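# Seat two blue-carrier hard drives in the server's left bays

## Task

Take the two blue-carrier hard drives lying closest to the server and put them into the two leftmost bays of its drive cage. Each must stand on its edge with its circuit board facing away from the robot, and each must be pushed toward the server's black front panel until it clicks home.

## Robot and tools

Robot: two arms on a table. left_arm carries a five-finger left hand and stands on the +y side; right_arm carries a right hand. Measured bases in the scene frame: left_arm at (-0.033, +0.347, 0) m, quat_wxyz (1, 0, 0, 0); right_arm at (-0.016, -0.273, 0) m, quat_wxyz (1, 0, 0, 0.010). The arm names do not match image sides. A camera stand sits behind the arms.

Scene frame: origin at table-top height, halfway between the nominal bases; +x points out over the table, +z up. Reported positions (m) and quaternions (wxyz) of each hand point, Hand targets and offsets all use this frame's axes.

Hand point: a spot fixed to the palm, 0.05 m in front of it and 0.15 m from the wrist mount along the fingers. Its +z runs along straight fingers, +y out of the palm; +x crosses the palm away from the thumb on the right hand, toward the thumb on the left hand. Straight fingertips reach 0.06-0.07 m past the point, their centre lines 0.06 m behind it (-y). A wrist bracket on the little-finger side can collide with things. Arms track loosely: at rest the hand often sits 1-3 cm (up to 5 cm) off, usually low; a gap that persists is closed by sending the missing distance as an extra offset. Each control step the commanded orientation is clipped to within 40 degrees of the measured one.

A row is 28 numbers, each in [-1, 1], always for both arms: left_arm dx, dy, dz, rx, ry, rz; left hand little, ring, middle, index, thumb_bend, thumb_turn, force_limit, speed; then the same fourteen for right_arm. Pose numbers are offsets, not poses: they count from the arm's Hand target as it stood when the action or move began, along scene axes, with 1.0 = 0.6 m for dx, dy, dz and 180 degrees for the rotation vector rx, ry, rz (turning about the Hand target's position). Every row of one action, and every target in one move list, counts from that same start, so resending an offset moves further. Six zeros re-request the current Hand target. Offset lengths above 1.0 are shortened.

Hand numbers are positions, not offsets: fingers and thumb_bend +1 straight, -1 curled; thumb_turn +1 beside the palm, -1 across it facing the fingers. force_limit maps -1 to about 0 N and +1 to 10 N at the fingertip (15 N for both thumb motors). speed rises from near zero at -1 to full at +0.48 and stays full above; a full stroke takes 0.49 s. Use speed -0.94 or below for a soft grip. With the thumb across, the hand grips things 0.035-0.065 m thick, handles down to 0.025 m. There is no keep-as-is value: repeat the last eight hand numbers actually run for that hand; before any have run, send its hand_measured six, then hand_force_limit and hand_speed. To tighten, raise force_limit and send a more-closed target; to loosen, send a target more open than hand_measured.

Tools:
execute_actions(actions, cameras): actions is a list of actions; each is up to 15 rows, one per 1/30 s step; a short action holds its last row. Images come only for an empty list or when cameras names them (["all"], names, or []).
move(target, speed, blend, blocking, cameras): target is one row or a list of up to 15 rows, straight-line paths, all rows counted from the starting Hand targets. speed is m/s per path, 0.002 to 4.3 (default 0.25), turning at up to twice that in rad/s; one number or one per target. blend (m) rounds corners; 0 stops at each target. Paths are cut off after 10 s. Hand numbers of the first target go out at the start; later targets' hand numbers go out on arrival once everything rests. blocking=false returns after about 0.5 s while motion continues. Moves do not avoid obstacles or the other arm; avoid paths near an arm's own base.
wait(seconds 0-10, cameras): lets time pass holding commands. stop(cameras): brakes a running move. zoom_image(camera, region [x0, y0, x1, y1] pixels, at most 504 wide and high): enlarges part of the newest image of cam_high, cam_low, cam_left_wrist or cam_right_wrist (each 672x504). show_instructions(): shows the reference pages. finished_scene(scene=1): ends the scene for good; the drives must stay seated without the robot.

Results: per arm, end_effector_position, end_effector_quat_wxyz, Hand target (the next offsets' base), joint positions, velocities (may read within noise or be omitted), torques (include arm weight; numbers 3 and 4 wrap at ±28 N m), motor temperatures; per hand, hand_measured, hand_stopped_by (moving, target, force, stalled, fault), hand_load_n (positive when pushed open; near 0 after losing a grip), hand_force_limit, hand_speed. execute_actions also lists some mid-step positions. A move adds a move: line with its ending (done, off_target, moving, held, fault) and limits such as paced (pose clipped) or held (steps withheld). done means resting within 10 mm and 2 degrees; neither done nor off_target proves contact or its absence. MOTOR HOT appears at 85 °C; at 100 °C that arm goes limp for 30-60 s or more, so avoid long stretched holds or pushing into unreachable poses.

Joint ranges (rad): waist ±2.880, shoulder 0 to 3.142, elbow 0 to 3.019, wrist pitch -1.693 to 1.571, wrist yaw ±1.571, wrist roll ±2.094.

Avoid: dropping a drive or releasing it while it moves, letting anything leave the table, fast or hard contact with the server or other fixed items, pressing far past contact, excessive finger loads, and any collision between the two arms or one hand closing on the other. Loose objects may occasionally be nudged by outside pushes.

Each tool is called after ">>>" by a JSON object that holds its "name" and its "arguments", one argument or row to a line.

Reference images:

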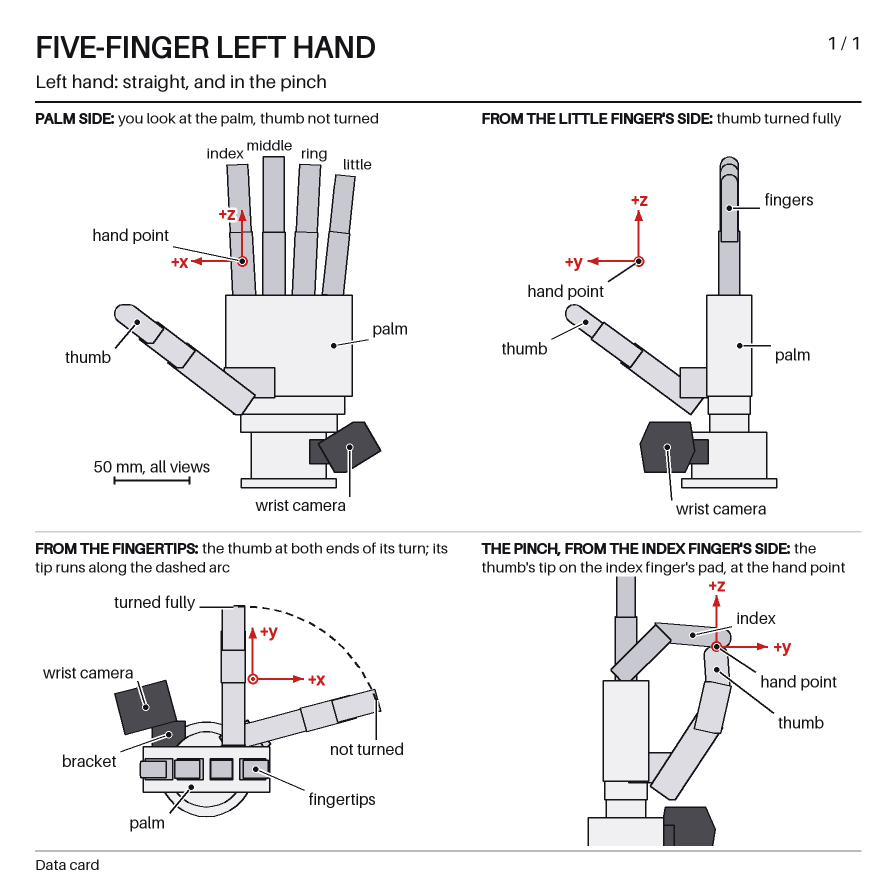

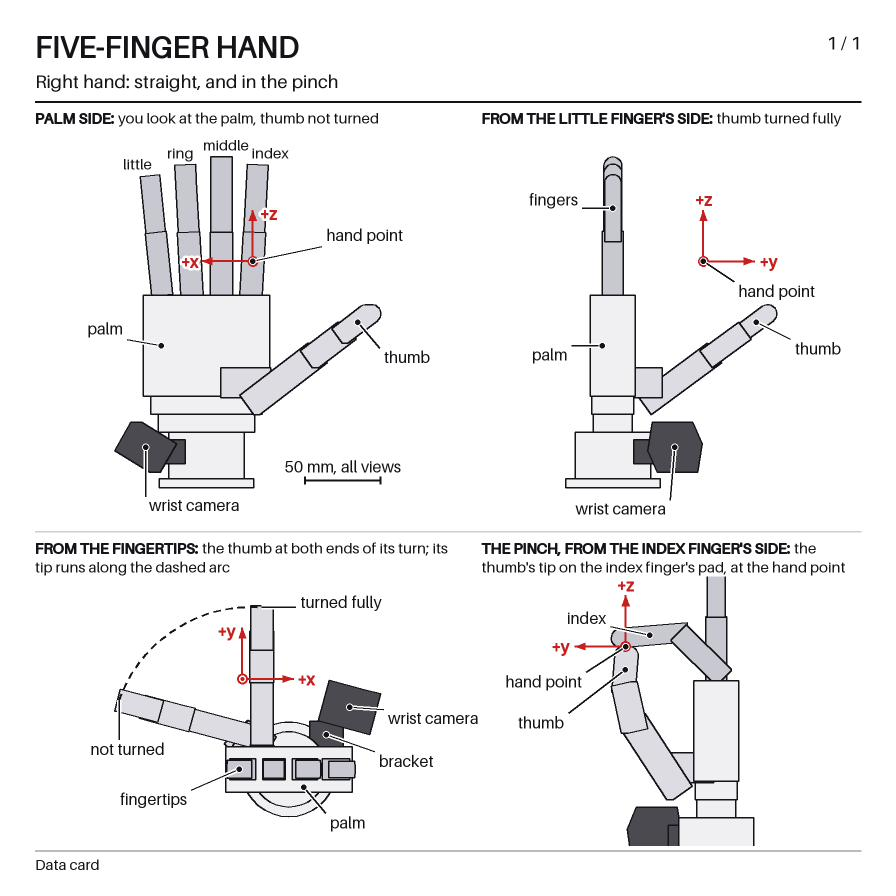

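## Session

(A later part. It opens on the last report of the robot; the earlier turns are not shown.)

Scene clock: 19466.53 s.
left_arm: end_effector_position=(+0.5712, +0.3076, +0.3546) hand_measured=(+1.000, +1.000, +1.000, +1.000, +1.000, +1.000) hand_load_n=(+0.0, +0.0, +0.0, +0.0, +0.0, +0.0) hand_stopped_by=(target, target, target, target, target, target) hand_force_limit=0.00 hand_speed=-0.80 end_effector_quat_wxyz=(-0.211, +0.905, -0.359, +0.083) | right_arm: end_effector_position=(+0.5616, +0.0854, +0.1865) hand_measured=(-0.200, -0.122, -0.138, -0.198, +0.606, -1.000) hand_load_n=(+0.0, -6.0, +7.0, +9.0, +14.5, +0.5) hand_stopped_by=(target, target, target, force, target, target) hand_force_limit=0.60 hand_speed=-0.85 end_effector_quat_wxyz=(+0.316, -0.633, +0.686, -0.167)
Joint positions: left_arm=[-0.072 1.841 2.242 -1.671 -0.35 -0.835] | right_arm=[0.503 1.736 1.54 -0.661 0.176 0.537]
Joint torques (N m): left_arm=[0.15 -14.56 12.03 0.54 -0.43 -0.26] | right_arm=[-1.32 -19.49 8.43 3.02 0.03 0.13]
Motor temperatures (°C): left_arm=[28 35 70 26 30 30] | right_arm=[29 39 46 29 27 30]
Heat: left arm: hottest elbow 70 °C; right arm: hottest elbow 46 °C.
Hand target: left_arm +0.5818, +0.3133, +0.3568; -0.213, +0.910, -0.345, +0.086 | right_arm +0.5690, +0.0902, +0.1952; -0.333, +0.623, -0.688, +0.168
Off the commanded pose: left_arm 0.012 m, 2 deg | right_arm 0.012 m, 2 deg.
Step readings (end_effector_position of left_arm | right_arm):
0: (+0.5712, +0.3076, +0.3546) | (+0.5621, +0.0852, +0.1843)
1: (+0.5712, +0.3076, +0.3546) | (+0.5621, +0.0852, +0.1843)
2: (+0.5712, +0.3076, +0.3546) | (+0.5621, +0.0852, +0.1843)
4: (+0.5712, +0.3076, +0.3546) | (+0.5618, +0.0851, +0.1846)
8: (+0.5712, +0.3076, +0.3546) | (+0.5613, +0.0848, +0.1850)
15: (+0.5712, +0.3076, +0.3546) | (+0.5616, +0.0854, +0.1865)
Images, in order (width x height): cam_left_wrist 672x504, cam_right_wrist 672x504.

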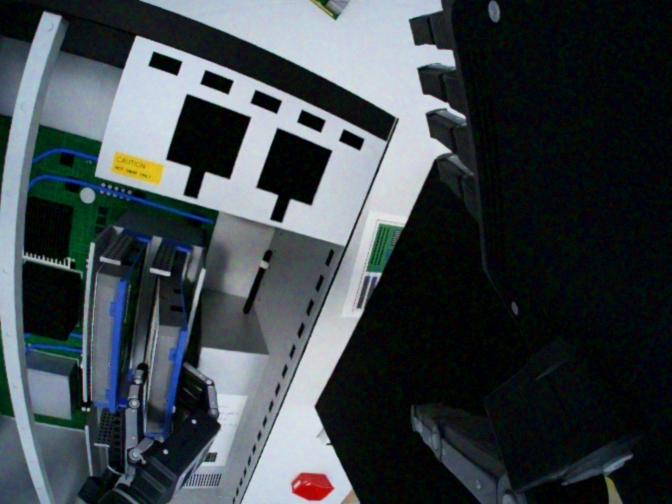

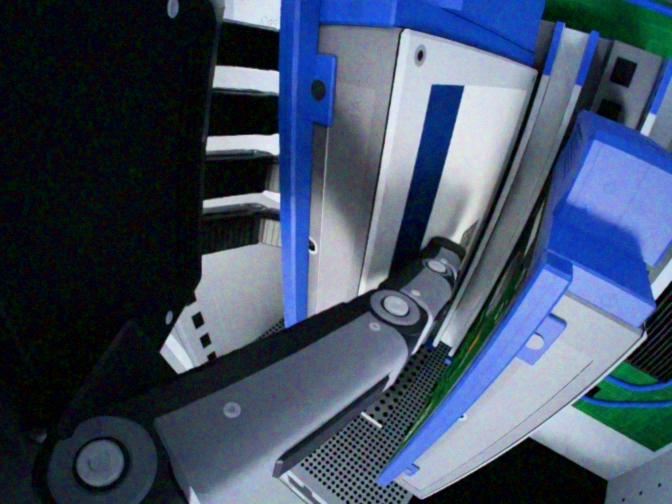

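>>> {"name": "execute_actions", "arguments": {
  "actions": [
    [[0,0,0,0,0,0,1,1,1,1,1,1,0,-0.8,0,0,0.0,0,0,0,-0.3,-0.25,-0.12,-0.175,0.6,-1,-0.7,-0.85]]
  ],
  "cameras": ["cam_right_wrist","cam_left_wrist"]
}}

Scene clock: 19480.03 s.
left_arm: end_effector_position=(+0.5712, +0.3076, +0.3546) hand_measured=(+1.000, +1.000, +1.000, +1.000, +1.000, +1.000) hand_load_n=(+0.0, +0.0, +0.0, +0.0, +0.0, +0.0) hand_stopped_by=(target, target, target, target, target, target) hand_force_limit=0.00 hand_speed=-0.80 end_effector_quat_wxyz=(-0.211, +0.905, -0.359, +0.083) | right_arm: end_effector_position=(+0.5614, +0.0857, +0.1863) hand_measured=(-0.282, -0.174, -0.120, -0.174, +0.604, -1.000) hand_load_n=(+4.5, +0.5, +0.0, +1.5, +9.0, -0.5) hand_stopped_by=(force, force, target, force, target, target) hand_force_limit=-0.70 hand_speed=-0.85 end_effector_quat_wxyz=(+0.316, -0.634, +0.686, -0.167)
Joint positions: left_arm=[-0.072 1.841 2.242 -1.671 -0.35 -0.835] | right_arm=[0.503 1.736 1.539 -0.659 0.174 0.537]
Joint torques (N m): left_arm=[-0.03 -14.56 12 0.53 -0.43 -0.26] | right_arm=[-1.32 -19.49 8.49 2.97 0.12 0.13]
Motor temperatures (°C): left_arm=[28 35 70 26 30 30] | right_arm=[29 39 46 29 27 30]
Heat: left arm: hottest elbow 70 °C; right arm: hottest elbow 46 °C.
Hand target: left_arm +0.5818, +0.3133, +0.3568; -0.213, +0.910, -0.345, +0.086 | right_arm +0.5690, +0.0901, +0.1952; -0.333, +0.623, -0.688, +0.168
Off the commanded pose: left_arm 0.012 m, 2 deg | right_arm 0.013 m, 2 deg.
Step readings (end_effector_position of left_arm | right_arm):
0: (+0.5712, +0.3076, +0.3546) | (+0.5616, +0.0854, +0.1865)
1: (+0.5712, +0.3076, +0.3546) | (+0.5616, +0.0854, +0.1865)
2: (+0.5712, +0.3076, +0.3546) | (+0.5616, +0.0854, +0.1865)
4: (+0.5712, +0.3076, +0.3546) | (+0.5618, +0.0853, +0.1865)
8: (+0.5712, +0.3076, +0.3546) | (+0.5615, +0.0855, +0.1863)
15: (+0.5712, +0.3076, +0.3546) | (+0.5614, +0.0857, +0.1863)
Images, in order (width x height): cam_left_wrist 672x504, cam_right_wrist 672x504.

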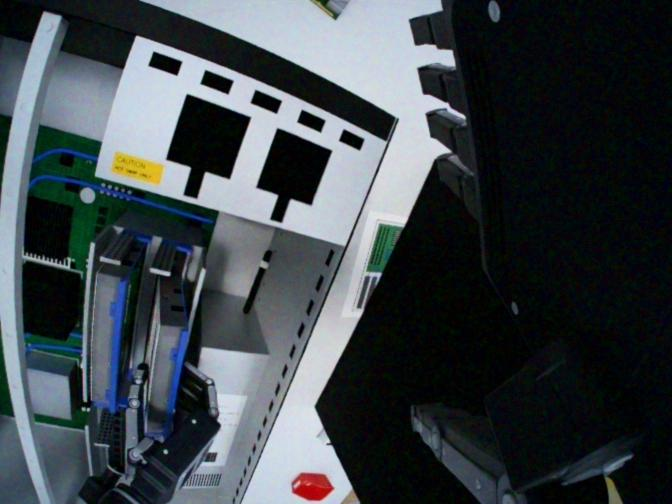

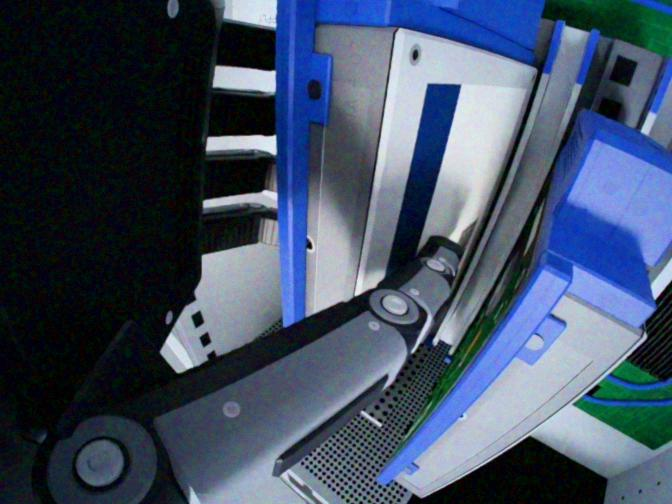

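>>> {"name": "zoom_image", "arguments": {
  "camera": "cam_left_wrist",
  "region": [90, 250, 230, 390]
}}

>>> {"name": "zoom_image", "arguments": {
  "camera": "cam_right_wrist",
  "region": [280, 0, 560, 280]
}}

Scaled by 3.600 from the camera's 672x504 image, which has a finer 960x720 frame.

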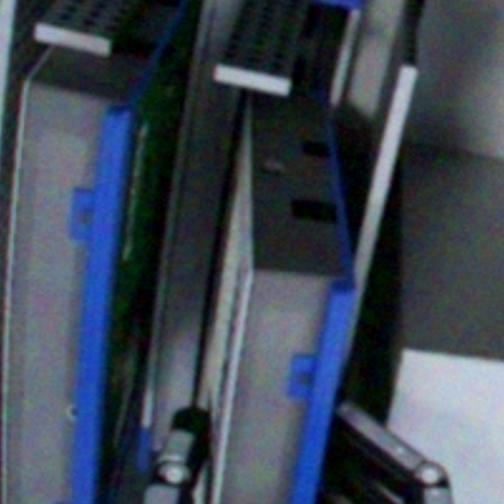

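Scaled by 1.800 from the camera's 672x504 image, which has a finer 960x720 frame.

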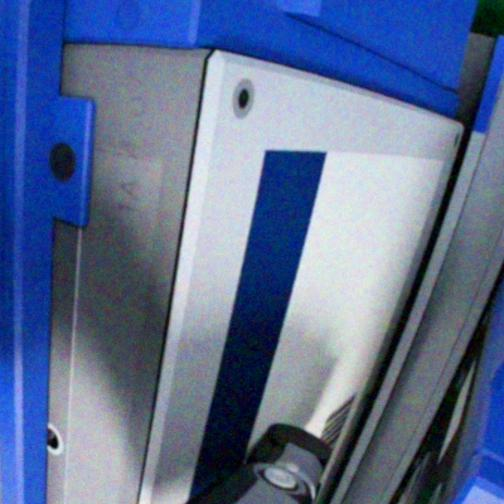

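>>> {"name": "execute_actions", "arguments": {
  "actions": [
    [[0,0,0,0,0,0,1,1,1,1,1,1,0,-0.8,0,0,0.0,0,0,0,-0.26,-0.165,-0.11,-0.15,0.6,-1,-0.2,-0.85]]
  ],
  "cameras": ["cam_right_wrist","cam_left_wrist","cam_high"]
}}

>>> {"name": "zoom_image", "arguments": {
  "camera": "cam_left_wrist",
  "region": [90, 250, 230, 390]
}}

Scene clock: 19551.10 s.
left_arm: end_effector_position=(+0.5712, +0.3076, +0.3546) hand_measured=(+1.000, +1.000, +1.000, +1.000, +1.000, +1.000) hand_load_n=(+0.0, +0.0, +0.0, +0.0, +0.0, +0.0) hand_stopped_by=(target, target, target, target, target, target) hand_force_limit=0.00 hand_speed=-0.80 end_effector_quat_wxyz=(-0.211, +0.905, -0.359, +0.083) | right_arm: end_effector_position=(+0.5612, +0.0858, +0.1861) hand_measured=(-0.260, -0.164, -0.110, -0.150, +0.602, -1.000) hand_load_n=(+0.0, +0.0, +0.0, +0.0, +5.0, -2.0) hand_stopped_by=(target, target, target, target, target, target) hand_force_limit=-0.20 hand_speed=-0.85 end_effector_quat_wxyz=(+0.316, -0.634, +0.686, -0.166)
Joint positions: left_arm=[-0.072 1.841 2.242 -1.671 -0.35 -0.835] | right_arm=[0.503 1.736 1.539 -0.659 0.173 0.537]
Joint torques (N m): left_arm=[0.03 -14.56 12.01 0.5 -0.43 -0.26] | right_arm=[-1.26 -19.49 8.51 2.96 0.14 0.13]
Motor temperatures (°C): left_arm=[28 35 70 26 30 30] | right_arm=[29 39 44 29 27 30]
Heat: left arm: hottest elbow 70 °C; right arm: hottest elbow 44 °C.
Hand target: left_arm +0.5818, +0.3133, +0.3568; -0.213, +0.910, -0.345, +0.086 | right_arm +0.5690, +0.0901, +0.1952; -0.333, +0.623, -0.688, +0.168
Off the commanded pose: left_arm 0.012 m, 2 deg | right_arm 0.013 m, 2 deg.
Step readings (end_effector_position of left_arm | right_arm):
0: (+0.5712, +0.3076, +0.3546) | (+0.5614, +0.0857, +0.1863)
1: (+0.5712, +0.3076, +0.3546) | (+0.5614, +0.0857, +0.1863)
2: (+0.5712, +0.3076, +0.3546) | (+0.5614, +0.0857, +0.1863)
4: (+0.5712, +0.3076, +0.3546) | (+0.5612, +0.0858, +0.1861)
8: (+0.5712, +0.3076, +0.3546) | (+0.5612, +0.0858, +0.1861)
15: (+0.5712, +0.3076, +0.3546) | (+0.5612, +0.0858, +0.1861)
Images, in order (width x height): cam_high 672x504, cam_left_wrist 672x504, cam_right_wrist 672x504.

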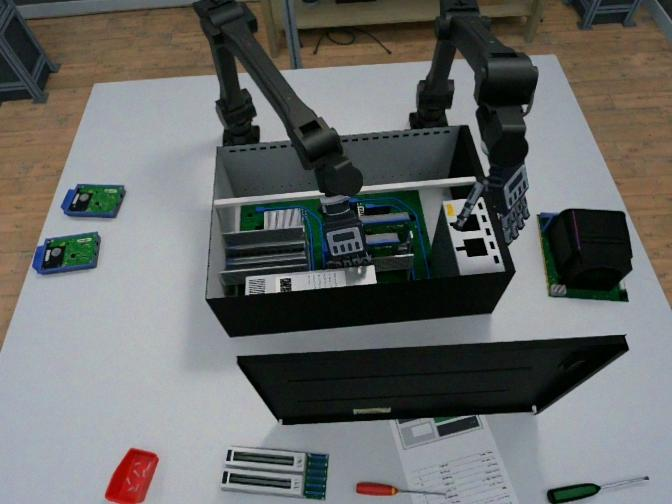

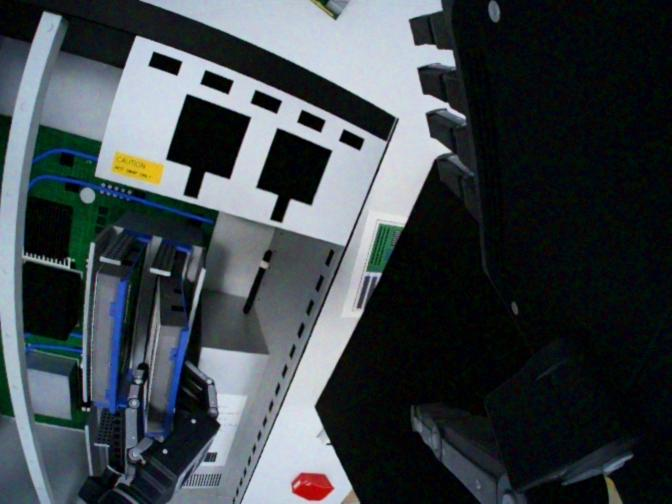

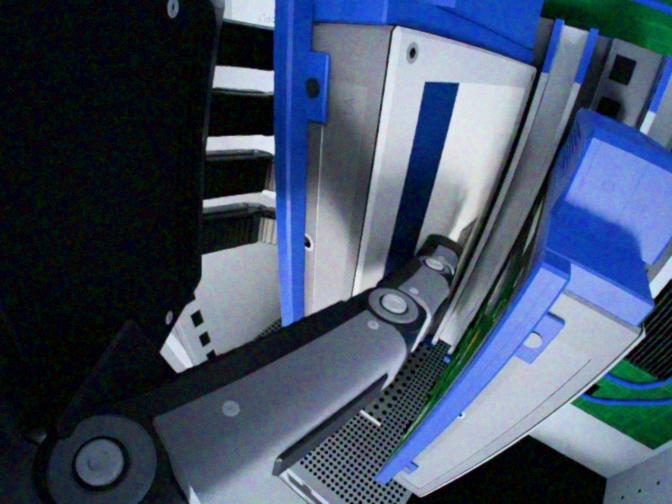

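Scaled by 3.600 from the camera's 672x504 image, which has a finer 960x720 frame.

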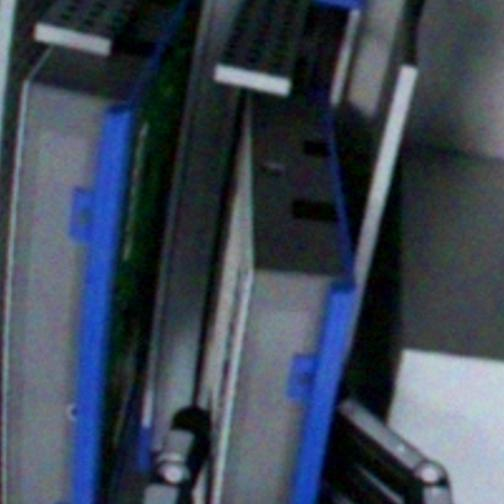

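>>> {"name": "execute_actions", "arguments": {
  "actions": [
    [[0,0,0,0,0,0,1,1,1,1,1,1,0,-0.8,0,0,0.0,0,0,0,-0.22,-0.16,-0.07,-0.11,0.63,-1,-0.2,-0.85]]
  ],
  "cameras": ["cam_right_wrist","cam_left_wrist"]
}}

>>> {"name": "zoom_image", "arguments": {
  "camera": "cam_left_wrist",
  "region": [90, 250, 230, 390]
}}

Scene clock: 19565.63 s.
left_arm: end_effector_position=(+0.5712, +0.3076, +0.3546) hand_measured=(+1.000, +1.000, +1.000, +1.000, +1.000, +1.000) hand_load_n=(+0.0, +0.0, -0.5, +0.0, +0.0, +0.0) hand_stopped_by=(target, target, target, target, target, target) hand_force_limit=0.00 hand_speed=-0.80 end_effector_quat_wxyz=(-0.211, +0.905, -0.359, +0.083) | right_arm: end_effector_position=(+0.5614, +0.0864, +0.1886) hand_measured=(-0.220, -0.160, -0.070, -0.110, +0.632, -1.000) hand_load_n=(+0.0, +0.0, -0.5, +0.0, +2.5, +0.0) hand_stopped_by=(target, target, target, target, target, target) hand_force_limit=-0.20 hand_speed=-0.85 end_effector_quat_wxyz=(+0.319, -0.633, +0.685, -0.166)
Joint positions: left_arm=[-0.072 1.841 2.242 -1.671 -0.35 -0.835] | right_arm=[0.504 1.733 1.539 -0.656 0.172 0.538]
Joint torques (N m): left_arm=[0.03 -14.62 12.03 0.53 -0.44 -0.27] | right_arm=[-1.32 -19.25 8.54 2.88 0.17 0.13]
Motor temperatures (°C): left_arm=[28 35 70 26 30 30] | right_arm=[29 39 44 29 27 30]
Heat: left arm: hottest elbow 70 °C; right arm: hottest elbow 44 °C.
Hand target: left_arm +0.5818, +0.3133, +0.3568; -0.213, +0.910, -0.345, +0.086 | right_arm +0.5691, +0.0901, +0.1954; -0.333, +0.623, -0.688, +0.168
Off the commanded pose: left_arm 0.012 m, 2 deg | right_arm 0.011 m, 2 deg.
Step readings (end_effector_position of left_arm | right_arm):
0: (+0.5712, +0.3076, +0.3546) | (+0.5612, +0.0858, +0.1861)
1: (+0.5712, +0.3076, +0.3546) | (+0.5612, +0.0858, +0.1861)
2: (+0.5712, +0.3076, +0.3546) | (+0.5612, +0.0858, +0.1861)
4: (+0.5712, +0.3076, +0.3546) | (+0.5611, +0.0859, +0.1861)
8: (+0.5712, +0.3076, +0.3546) | (+0.5614, +0.0864, +0.1886)
15: (+0.5712, +0.3076, +0.3546) | (+0.5614, +0.0864, +0.1886)
Images, in order (width x height): cam_left_wrist 672x504, cam_right_wrist 672x504.

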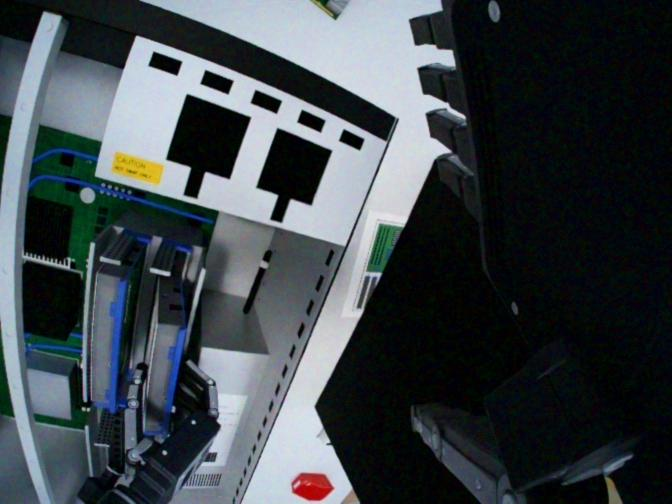

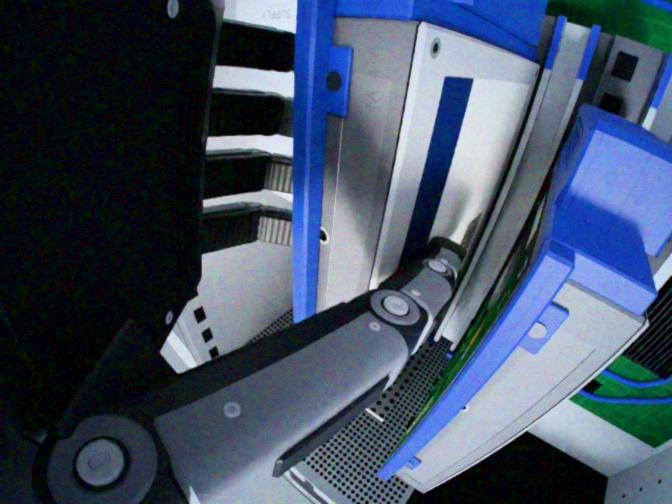

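Scaled by 3.600 from the camera's 672x504 image, which has a finer 960x720 frame.

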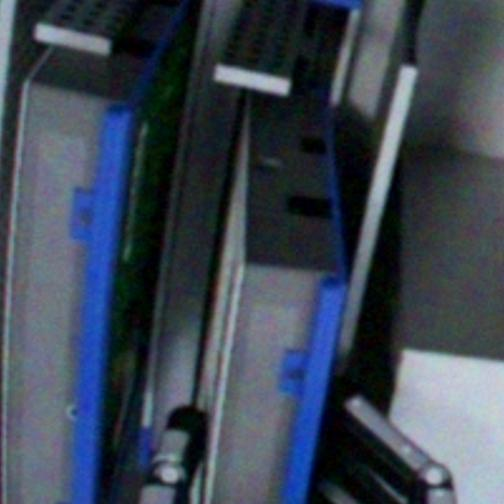

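>>> {"name": "zoom_image", "arguments": {
  "camera": "cam_left_wrist",
  "region": [145, 250, 195, 300]
}}

>>> {"name": "zoom_image", "arguments": {
  "camera": "cam_right_wrist",
  "region": [440, 20, 600, 180]
}}

>>> {"name": "zoom_image", "arguments": {
  "camera": "cam_right_wrist",
  "region": [430, 160, 550, 360]
}}

Scaled by 10.080 from the camera's 672x504 image, which has a finer 960x720 frame.

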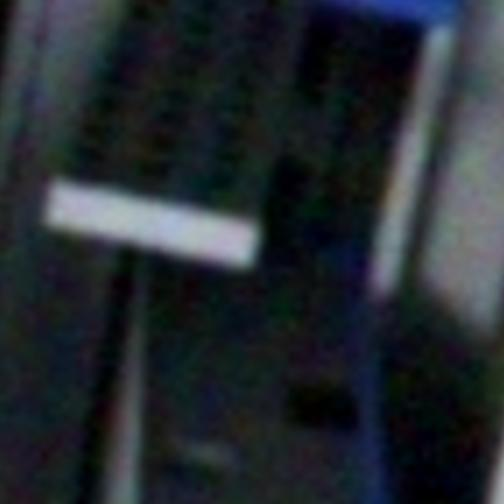

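Scaled by 3.150 from the camera's 672x504 image, which has a finer 960x720 frame.

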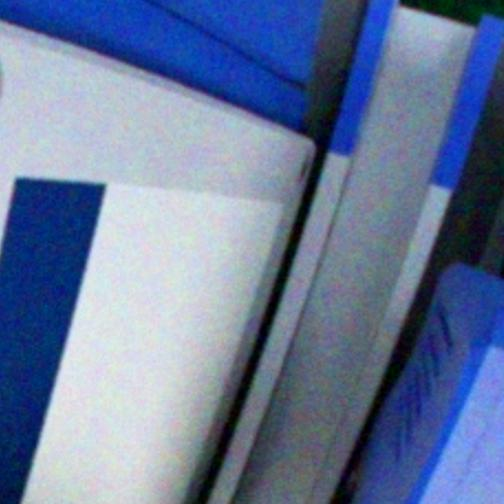

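Scaled by 2.520 from the camera's 672x504 image, which has a finer 960x720 frame.

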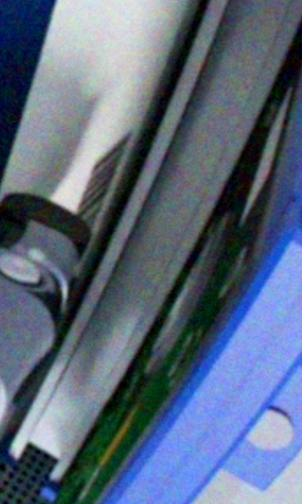

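>>> {"name": "execute_actions", "arguments": {
  "actions": [
    [[0,0,0,0,0,0,1,1,1,1,1,1,0,-0.8,0,0,0.0,0,0,0,-0.22,-0.16,-0.07,-0.11,0.7,-1,-0.2,-0.85]]
  ],
  "cameras": ["cam_right_wrist","cam_left_wrist"]
}}

>>> {"name": "zoom_image", "arguments": {
  "camera": "cam_left_wrist",
  "region": [90, 250, 230, 390]
}}

Scene clock: 19605.30 s.
left_arm: end_effector_position=(+0.5712, +0.3076, +0.3546) hand_measured=(+1.000, +1.000, +1.000, +1.000, +1.000, +1.000) hand_load_n=(+0.0, +0.0, +0.0, +0.0, +0.0, +0.0) hand_stopped_by=(target, target, target, target, target, target) hand_force_limit=0.00 hand_speed=-0.80 end_effector_quat_wxyz=(-0.211, +0.905, -0.359, +0.083) | right_arm: end_effector_position=(+0.5623, +0.0869, +0.1893) hand_measured=(-0.220, -0.160, -0.070, -0.110, +0.700, -1.000) hand_load_n=(+0.0, +0.0, +0.0, +0.0, +1.0, +0.0) hand_stopped_by=(target, target, target, target, target, target) hand_force_limit=-0.20 hand_speed=-0.85 end_effector_quat_wxyz=(+0.321, -0.632, +0.685, -0.167)
Joint positions: left_arm=[-0.072 1.841 2.242 -1.671 -0.35 -0.835] | right_arm=[0.504 1.733 1.539 -0.652 0.172 0.538]
Joint torques (N m): left_arm=[-0.03 -14.62 12 0.53 -0.43 -0.28] | right_arm=[-1.38 -19.19 8.54 2.66 0.18 0.13]
Motor temperatures (°C): left_arm=[28 35 70 26 30 30] | right_arm=[29 38 43 29 27 30]
Heat: left arm: hottest elbow 70 °C; right arm: hottest elbow 43 °C.
Hand target: left_arm +0.5818, +0.3133, +0.3568; -0.213, +0.910, -0.345, +0.086 | right_arm +0.5691, +0.0901, +0.1954; -0.333, +0.623, -0.688, +0.168
Off the commanded pose: left_arm 0.012 m, 2 deg | right_arm 0.010 m, 2 deg.
Step readings (end_effector_position of left_arm | right_arm):
0: (+0.5712, +0.3076, +0.3546) | (+0.5614, +0.0864, +0.1886)
1: (+0.5712, +0.3076, +0.3546) | (+0.5614, +0.0864, +0.1886)
2: (+0.5712, +0.3076, +0.3546) | (+0.5614, +0.0864, +0.1886)
4: (+0.5712, +0.3076, +0.3546) | (+0.5615, +0.0865, +0.1887)
8: (+0.5712, +0.3076, +0.3546) | (+0.5621, +0.0868, +0.1892)
15: (+0.5712, +0.3076, +0.3546) | (+0.5623, +0.0869, +0.1893)
Images, in order (width x height): cam_left_wrist 672x504, cam_right_wrist 672x504.

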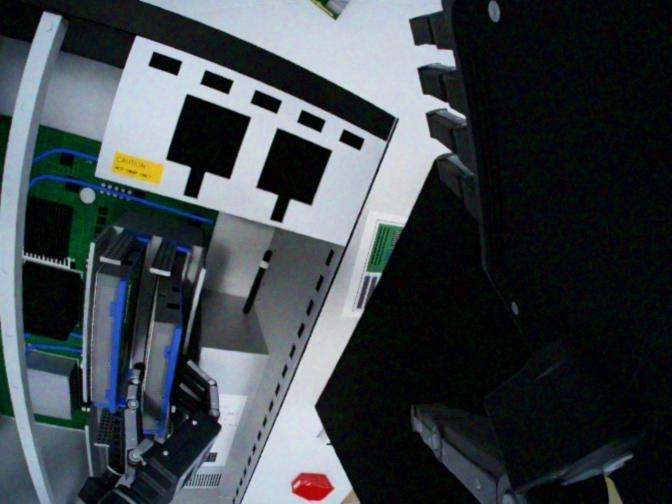

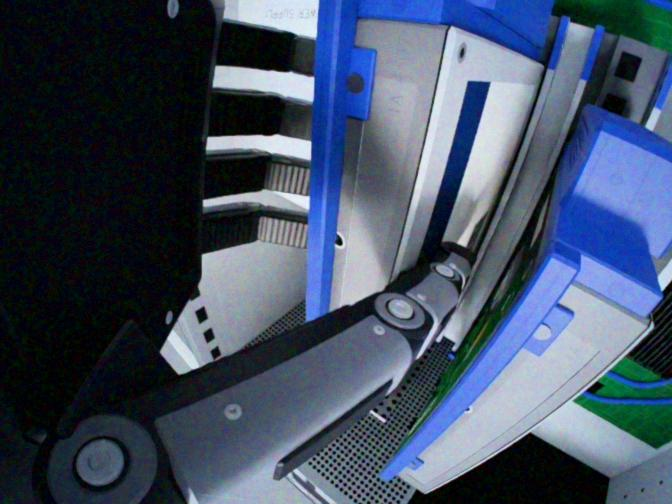

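Scaled by 3.600 from the camera's 672x504 image, which has a finer 960x720 frame.

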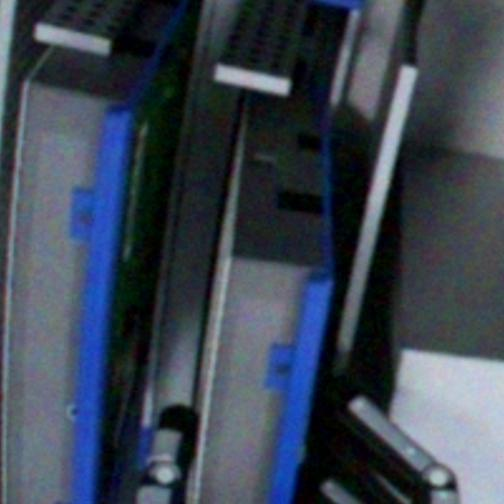

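>>> {"name": "execute_actions", "arguments": {
  "actions": [
    [[0,0,0,0,0,0,1,1,1,1,1,1,0,-0.8,0,0,0.0,0,0,0,-0.22,-0.16,-0.07,-0.11,0.6,-1,0.4,-0.7]]
  ],
  "cameras": ["cam_right_wrist","cam_left_wrist"]
}}

>>> {"name": "execute_actions", "arguments": {
  "actions": [
    [[0,0,0,0,0,0,1,1,1,1,1,1,0,-0.8,0,0,0.0,0,0,0,-0.22,-0.19,-0.45,-0.5,0.6,-1,0.4,-0.7]]
  ],
  "cameras": ["cam_right_wrist","cam_left_wrist"]
}}

>>> {"name": "zoom_image", "arguments": {
  "camera": "cam_left_wrist",
  "region": [90, 250, 230, 390]
}}

Scene clock: 19661.53 s.
left_arm: end_effector_position=(+0.5712, +0.3076, +0.3546) hand_measured=(+1.000, +1.000, +1.000, +1.000, +1.000, +1.000) hand_load_n=(+0.0, +0.0, +0.0, +0.0, +0.0, +0.0) hand_stopped_by=(target, target, target, target, target, target) hand_force_limit=0.00 hand_speed=-0.80 end_effector_quat_wxyz=(-0.211, +0.905, -0.359, +0.083) | right_arm: end_effector_position=(+0.5599, +0.0872, +0.1885) hand_measured=(-0.220, -0.160, -0.070, -0.110, +0.604, -1.000) hand_load_n=(+0.0, +0.0, +0.0, +0.0, +6.5, -1.5) hand_stopped_by=(target, target, target, target, target, target) hand_force_limit=0.40 hand_speed=-0.70 end_effector_quat_wxyz=(+0.320, -0.634, +0.685, -0.164)
Joint positions: left_arm=[-0.072 1.841 2.242 -1.671 -0.35 -0.835] | right_arm=[0.505 1.731 1.535 -0.656 0.168 0.538]
Joint torques (N m): left_arm=[0.03 -14.74 12.01 0.53 -0.43 -0.27] | right_arm=[-1.38 -18.96 8.72 2.82 0.36 0.13]
Motor temperatures (°C): left_arm=[28 35 70 26 30 30] | right_arm=[29 38 43 29 27 30]
Heat: left arm: hottest elbow 70 °C; right arm: hottest elbow 43 °C.
Hand target: left_arm +0.5818, +0.3133, +0.3568; -0.213, +0.910, -0.345, +0.086 | right_arm +0.5689, +0.0901, +0.1951; -0.333, +0.623, -0.688, +0.168
Off the commanded pose: left_arm 0.012 m, 2 deg | right_arm 0.012 m, 2 deg.
Step readings (end_effector_position of left_arm | right_arm):
0: (+0.5712, +0.3076, +0.3546) | (+0.5623, +0.0869, +0.1893)
1: (+0.5712, +0.3076, +0.3546) | (+0.5623, +0.0869, +0.1893)
2: (+0.5712, +0.3076, +0.3546) | (+0.5623, +0.0869, +0.1893)
4: (+0.5712, +0.3076, +0.3546) | (+0.5623, +0.0869, +0.1893)
8: (+0.5712, +0.3076, +0.3546) | (+0.5613, +0.0870, +0.1887)
15: (+0.5712, +0.3076, +0.3546) | (+0.5599, +0.0872, +0.1885)
Images, in order (width x height): cam_left_wrist 672x504, cam_right_wrist 672x504.

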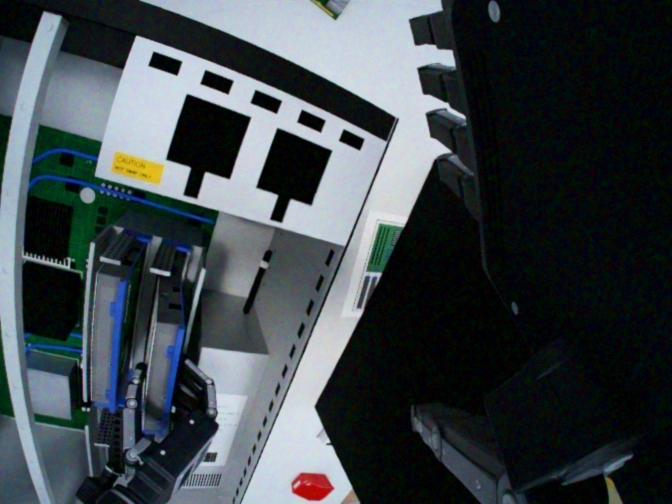

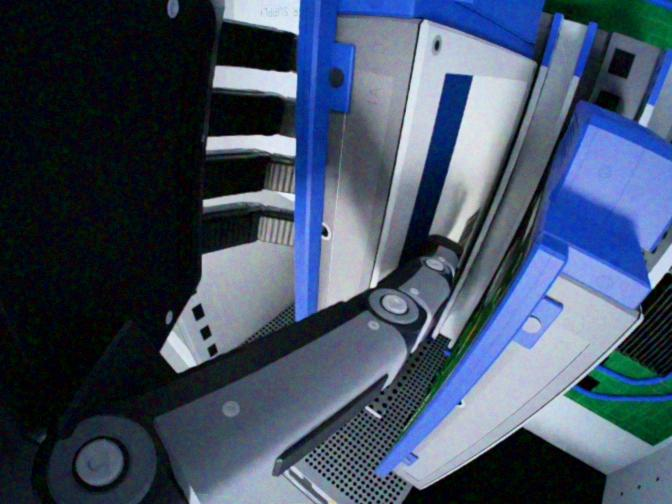

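Scene clock: 19662.23 s.
left_arm: end_effector_position=(+0.5712, +0.3076, +0.3546) hand_measured=(+1.000, +1.000, +1.000, +1.000, +1.000, +1.000) hand_load_n=(+0.0, +0.0, +0.0, +0.0, +0.0, +0.0) hand_stopped_by=(target, target, target, target, target, target) hand_force_limit=0.00 hand_speed=-0.80 end_effector_quat_wxyz=(-0.211, +0.905, -0.359, +0.083) | right_arm: end_effector_position=(+0.5600, +0.0871, +0.1885) hand_measured=(-0.220, -0.188, -0.146, -0.214, +0.608, -1.000) hand_load_n=(+0.0, +0.0, +8.0, +13.0, +20.0, -1.5) hand_stopped_by=(target, force, force, force, target, target) hand_force_limit=0.40 hand_speed=-0.70 end_effector_quat_wxyz=(+0.320, -0.634, +0.685, -0.164)
Joint positions: left_arm=[-0.072 1.841 2.242 -1.671 -0.35 -0.835] | right_arm=[0.505 1.731 1.535 -0.655 0.168 0.538]
Joint torques (N m): left_arm=[-0.15 -14.68 11.99 0.54 -0.43 -0.27] | right_arm=[-1.44 -18.96 8.7 2.8 0.33 0.12]
Motor temperatures (°C): left_arm=[28 35 70 26 30 30] | right_arm=[29 38 43 29 27 30]
Heat: left arm: hottest elbow 70 °C; right arm: hottest elbow 43 °C.
Hand target: left_arm +0.5818, +0.3133, +0.3568; -0.213, +0.910, -0.345, +0.086 | right_arm +0.5690, +0.0901, +0.1951; -0.333, +0.623, -0.688, +0.168
Off the commanded pose: left_arm 0.012 m, 2 deg | right_arm 0.011 m, 2 deg.
Step readings (end_effector_position of left_arm | right_arm):
0: (+0.5712, +0.3076, +0.3546) | (+0.5599, +0.0872, +0.1885)
1: (+0.5712, +0.3076, +0.3546) | (+0.5599, +0.0872, +0.1885)
2: (+0.5712, +0.3076, +0.3546) | (+0.5599, +0.0872, +0.1885)
4: (+0.5712, +0.3076, +0.3546) | (+0.5599, +0.0872, +0.1885)
8: (+0.5712, +0.3076, +0.3546) | (+0.5600, +0.0871, +0.1885)
15: (+0.5712, +0.3076, +0.3546) | (+0.5600, +0.0871, +0.1885)
Images, in order (width x height): cam_left_wrist 672x504, cam_right_wrist 672x504.

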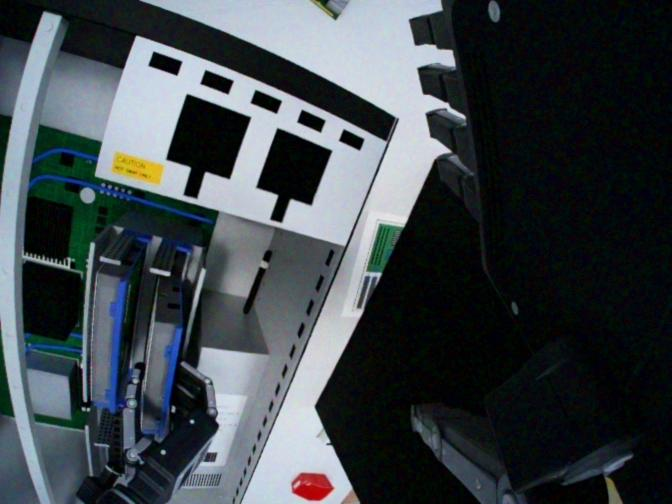

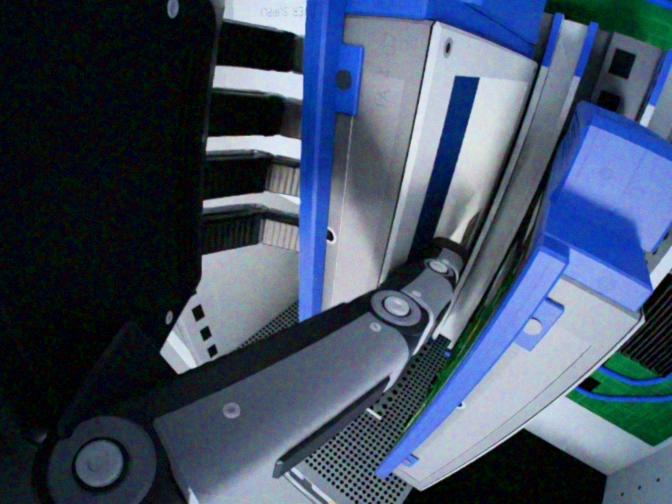

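Scaled by 3.600 from the camera's 672x504 image, which has a finer 960x720 frame.

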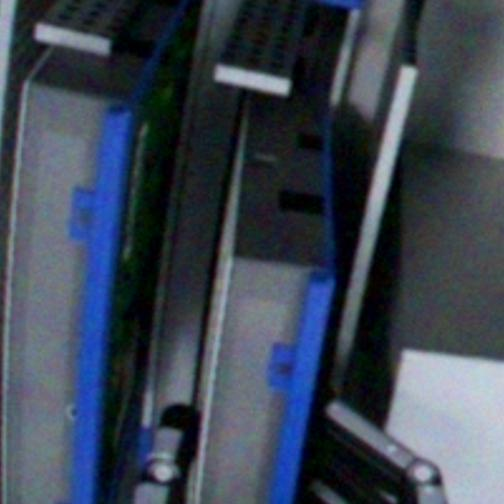

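>>> {"name": "move", "arguments": {
  "target": [0,0,0,0,0,0,1,1,1,1,1,1,0,-0.8,0.008,0.0,0.0,0.0,0.018,0.0,-0.22,-0.19,-0.45,-0.5,0.6,-1,0.4,-0.7],
  "speed": 0.03,
  "cameras": ["cam_left_wrist","cam_right_wrist"]
}}

>>> {"name": "zoom_image", "arguments": {
  "camera": "cam_left_wrist",
  "region": [90, 250, 230, 390]
}}

Scene clock: 19687.73 s.
left_arm: end_effector_position=(+0.5712, +0.3076, +0.3546) hand_measured=(+1.000, +1.000, +1.000, +1.000, +1.000, +1.000) hand_load_n=(+0.0, +0.0, +0.0, +0.0, +0.0, +0.0) hand_stopped_by=(target, target, target, target, target, target) hand_force_limit=0.00 hand_speed=-0.80 end_effector_quat_wxyz=(-0.211, +0.905, -0.359, +0.083) | right_arm: end_effector_position=(+0.5607, +0.0877, +0.1877) hand_measured=(-0.220, -0.188, -0.146, -0.214, +0.608, -1.000) hand_load_n=(+0.0, +0.0, +7.5, +11.0, +21.5, -2.5) hand_stopped_by=(target, force, force, force, target, target) hand_force_limit=0.40 hand_speed=-0.70 end_effector_quat_wxyz=(+0.309, -0.636, +0.690, -0.153)
Joint positions: left_arm=[-0.072 1.841 2.242 -1.671 -0.35 -0.835] | right_arm=[0.499 1.75 1.569 -0.701 0.15 0.546]
Joint torques (N m): left_arm=[-0.03 -14.68 12.01 0.53 -0.43 -0.26] | right_arm=[-2.08 -17.79 11.17 1.16 -0.1 0.14]
Motor temperatures (°C): left_arm=[28 35 70 26 30 30] | right_arm=[29 39 46 29 27 30]
Heat: left arm: hottest elbow 70 °C; right arm: hottest elbow 46 °C.
Hand target: left_arm +0.5818, +0.3133, +0.3568; -0.213, +0.910, -0.345, +0.086 | right_arm +0.5738, +0.0900, +0.1952; -0.313, +0.627, -0.697, +0.150
Off the commanded pose: left_arm 0.012 m, 2 deg | right_arm 0.015 m, 1 deg.
move: off_target (left_arm, right_arm)
Images, in order (width x height): cam_left_wrist 672x504, cam_right_wrist 672x504.

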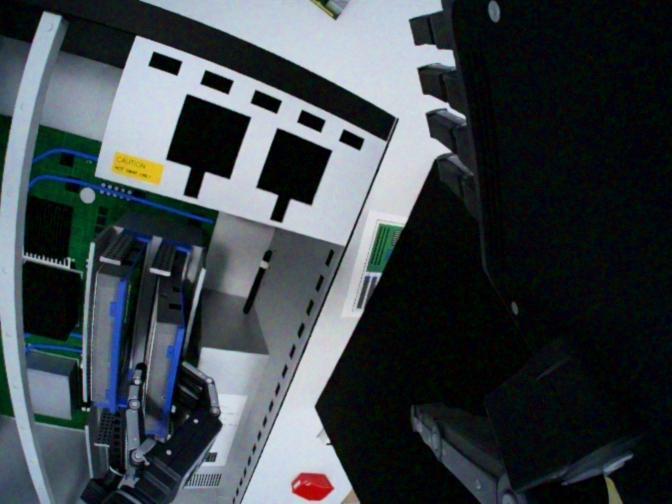

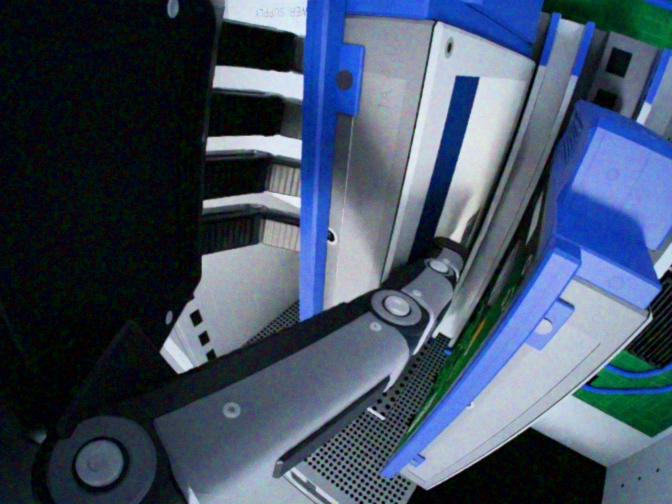

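Scaled by 3.600 from the camera's 672x504 image, which has a finer 960x720 frame.

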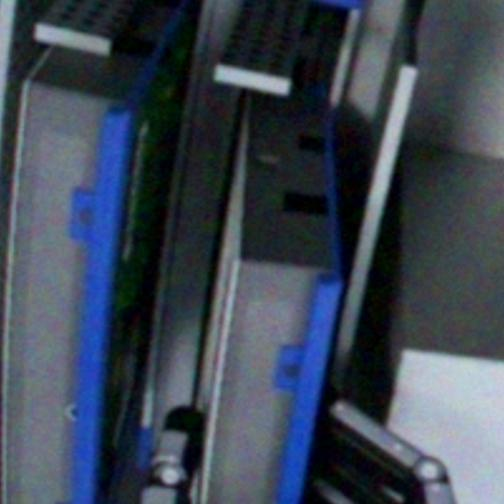

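>>> {"name": "zoom_image", "arguments": {
  "camera": "cam_right_wrist",
  "region": [290, 0, 560, 186]
}}

>>> {"name": "zoom_image", "arguments": {
  "camera": "cam_right_wrist",
  "region": [290, 140, 560, 326]
}}

Scaled by 1.867 from the camera's 672x504 image, which has a finer 960x720 frame.

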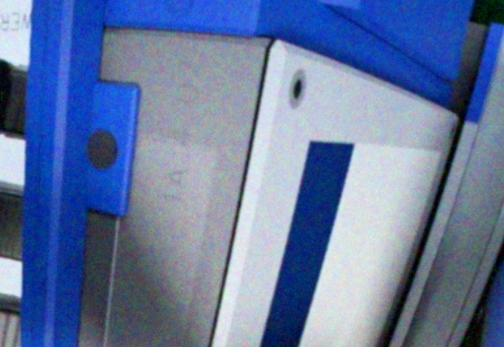

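Scaled by 1.867 from the camera's 672x504 image, which has a finer 960x720 frame.

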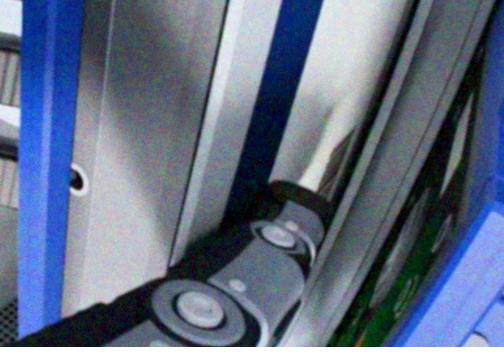

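>>> {"name": "move", "arguments": {
  "target": [0,0,0,0,0,0,1,1,1,1,1,1,0,-0.8,-0.0015,0.05,0.0,0.0,0.0,0.0,-0.22,-0.19,-0.45,-0.5,0.6,-1,0.4,-0.7],
  "speed": 0.03,
  "cameras": ["cam_left_wrist","cam_right_wrist"]
}}

>>> {"name": "zoom_image", "arguments": {
  "camera": "cam_left_wrist",
  "region": [90, 250, 230, 390]
}}

Scene clock: 19746.83 s.
left_arm: end_effector_position=(+0.5712, +0.3076, +0.3546) hand_measured=(+1.000, +1.000, +1.000, +1.000, +1.000, +1.000) hand_load_n=(+0.0, +0.0, +0.0, +0.0, +0.0, +0.0) hand_stopped_by=(target, target, target, target, target, target) hand_force_limit=0.00 hand_speed=-0.80 end_effector_quat_wxyz=(-0.211, +0.905, -0.359, +0.083) | right_arm: end_effector_position=(+0.5604, +0.0909, +0.1874) hand_measured=(-0.220, -0.188, -0.146, -0.214, +0.608, -1.000) hand_load_n=(+0.0, +1.5, +8.0, +3.5, +23.5, -7.0) hand_stopped_by=(target, force, force, force, target, target) hand_force_limit=0.40 hand_speed=-0.70 end_effector_quat_wxyz=(+0.294, -0.640, +0.692, -0.159)
Joint positions: left_arm=[-0.072 1.841 2.242 -1.671 -0.35 -0.835] | right_arm=[0.511 1.768 1.605 -0.746 0.176 0.549]
Joint torques (N m): left_arm=[-0.09 -14.68 12.04 0.57 -0.43 -0.26] | right_arm=[0.91 -16.67 12.19 2.25 -0.05 0.51]
Motor temperatures (°C): left_arm=[28 35 70 26 30 30] | right_arm=[29 39 51 29 27 30]
Heat: left arm: hottest elbow 70 °C; right arm: hottest elbow 51 °C.
Hand target: left_arm +0.5818, +0.3133, +0.3568; -0.213, +0.910, -0.345, +0.086 | right_arm +0.5730, +0.1200, +0.1954; -0.313, +0.627, -0.697, +0.150
Off the commanded pose: left_arm 0.012 m, 2 deg | right_arm 0.033 m, 3 deg.
move: off_target (left_arm, right_arm)
Images, in order (width x height): cam_left_wrist 672x504, cam_right_wrist 672x504.

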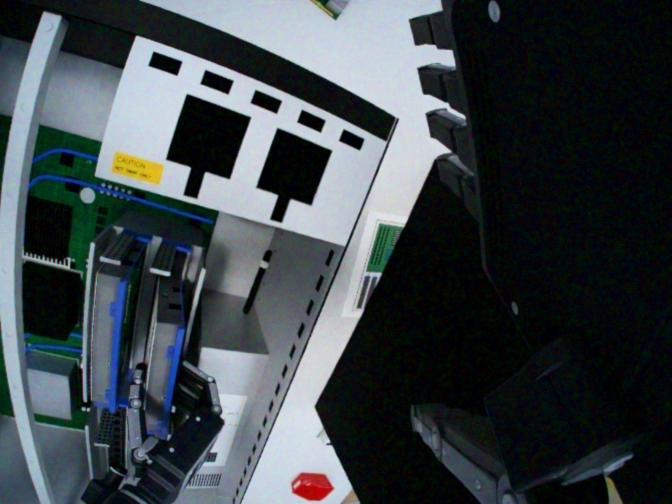

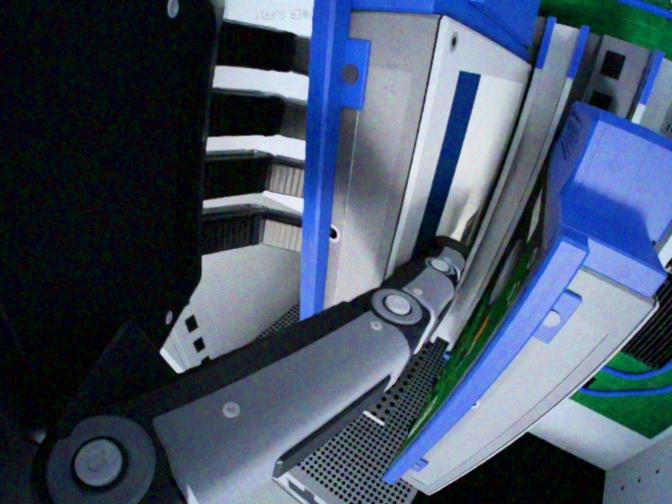

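Scaled by 3.600 from the camera's 672x504 image, which has a finer 960x720 frame.

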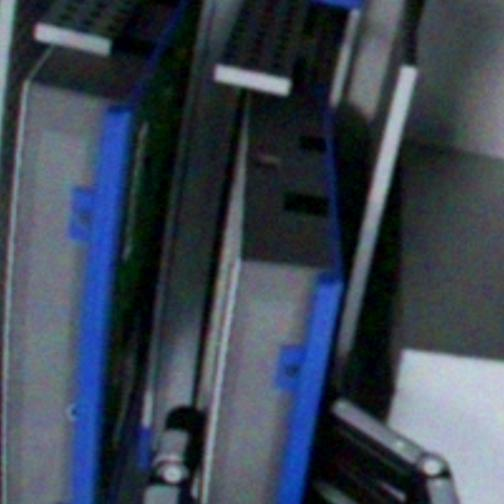

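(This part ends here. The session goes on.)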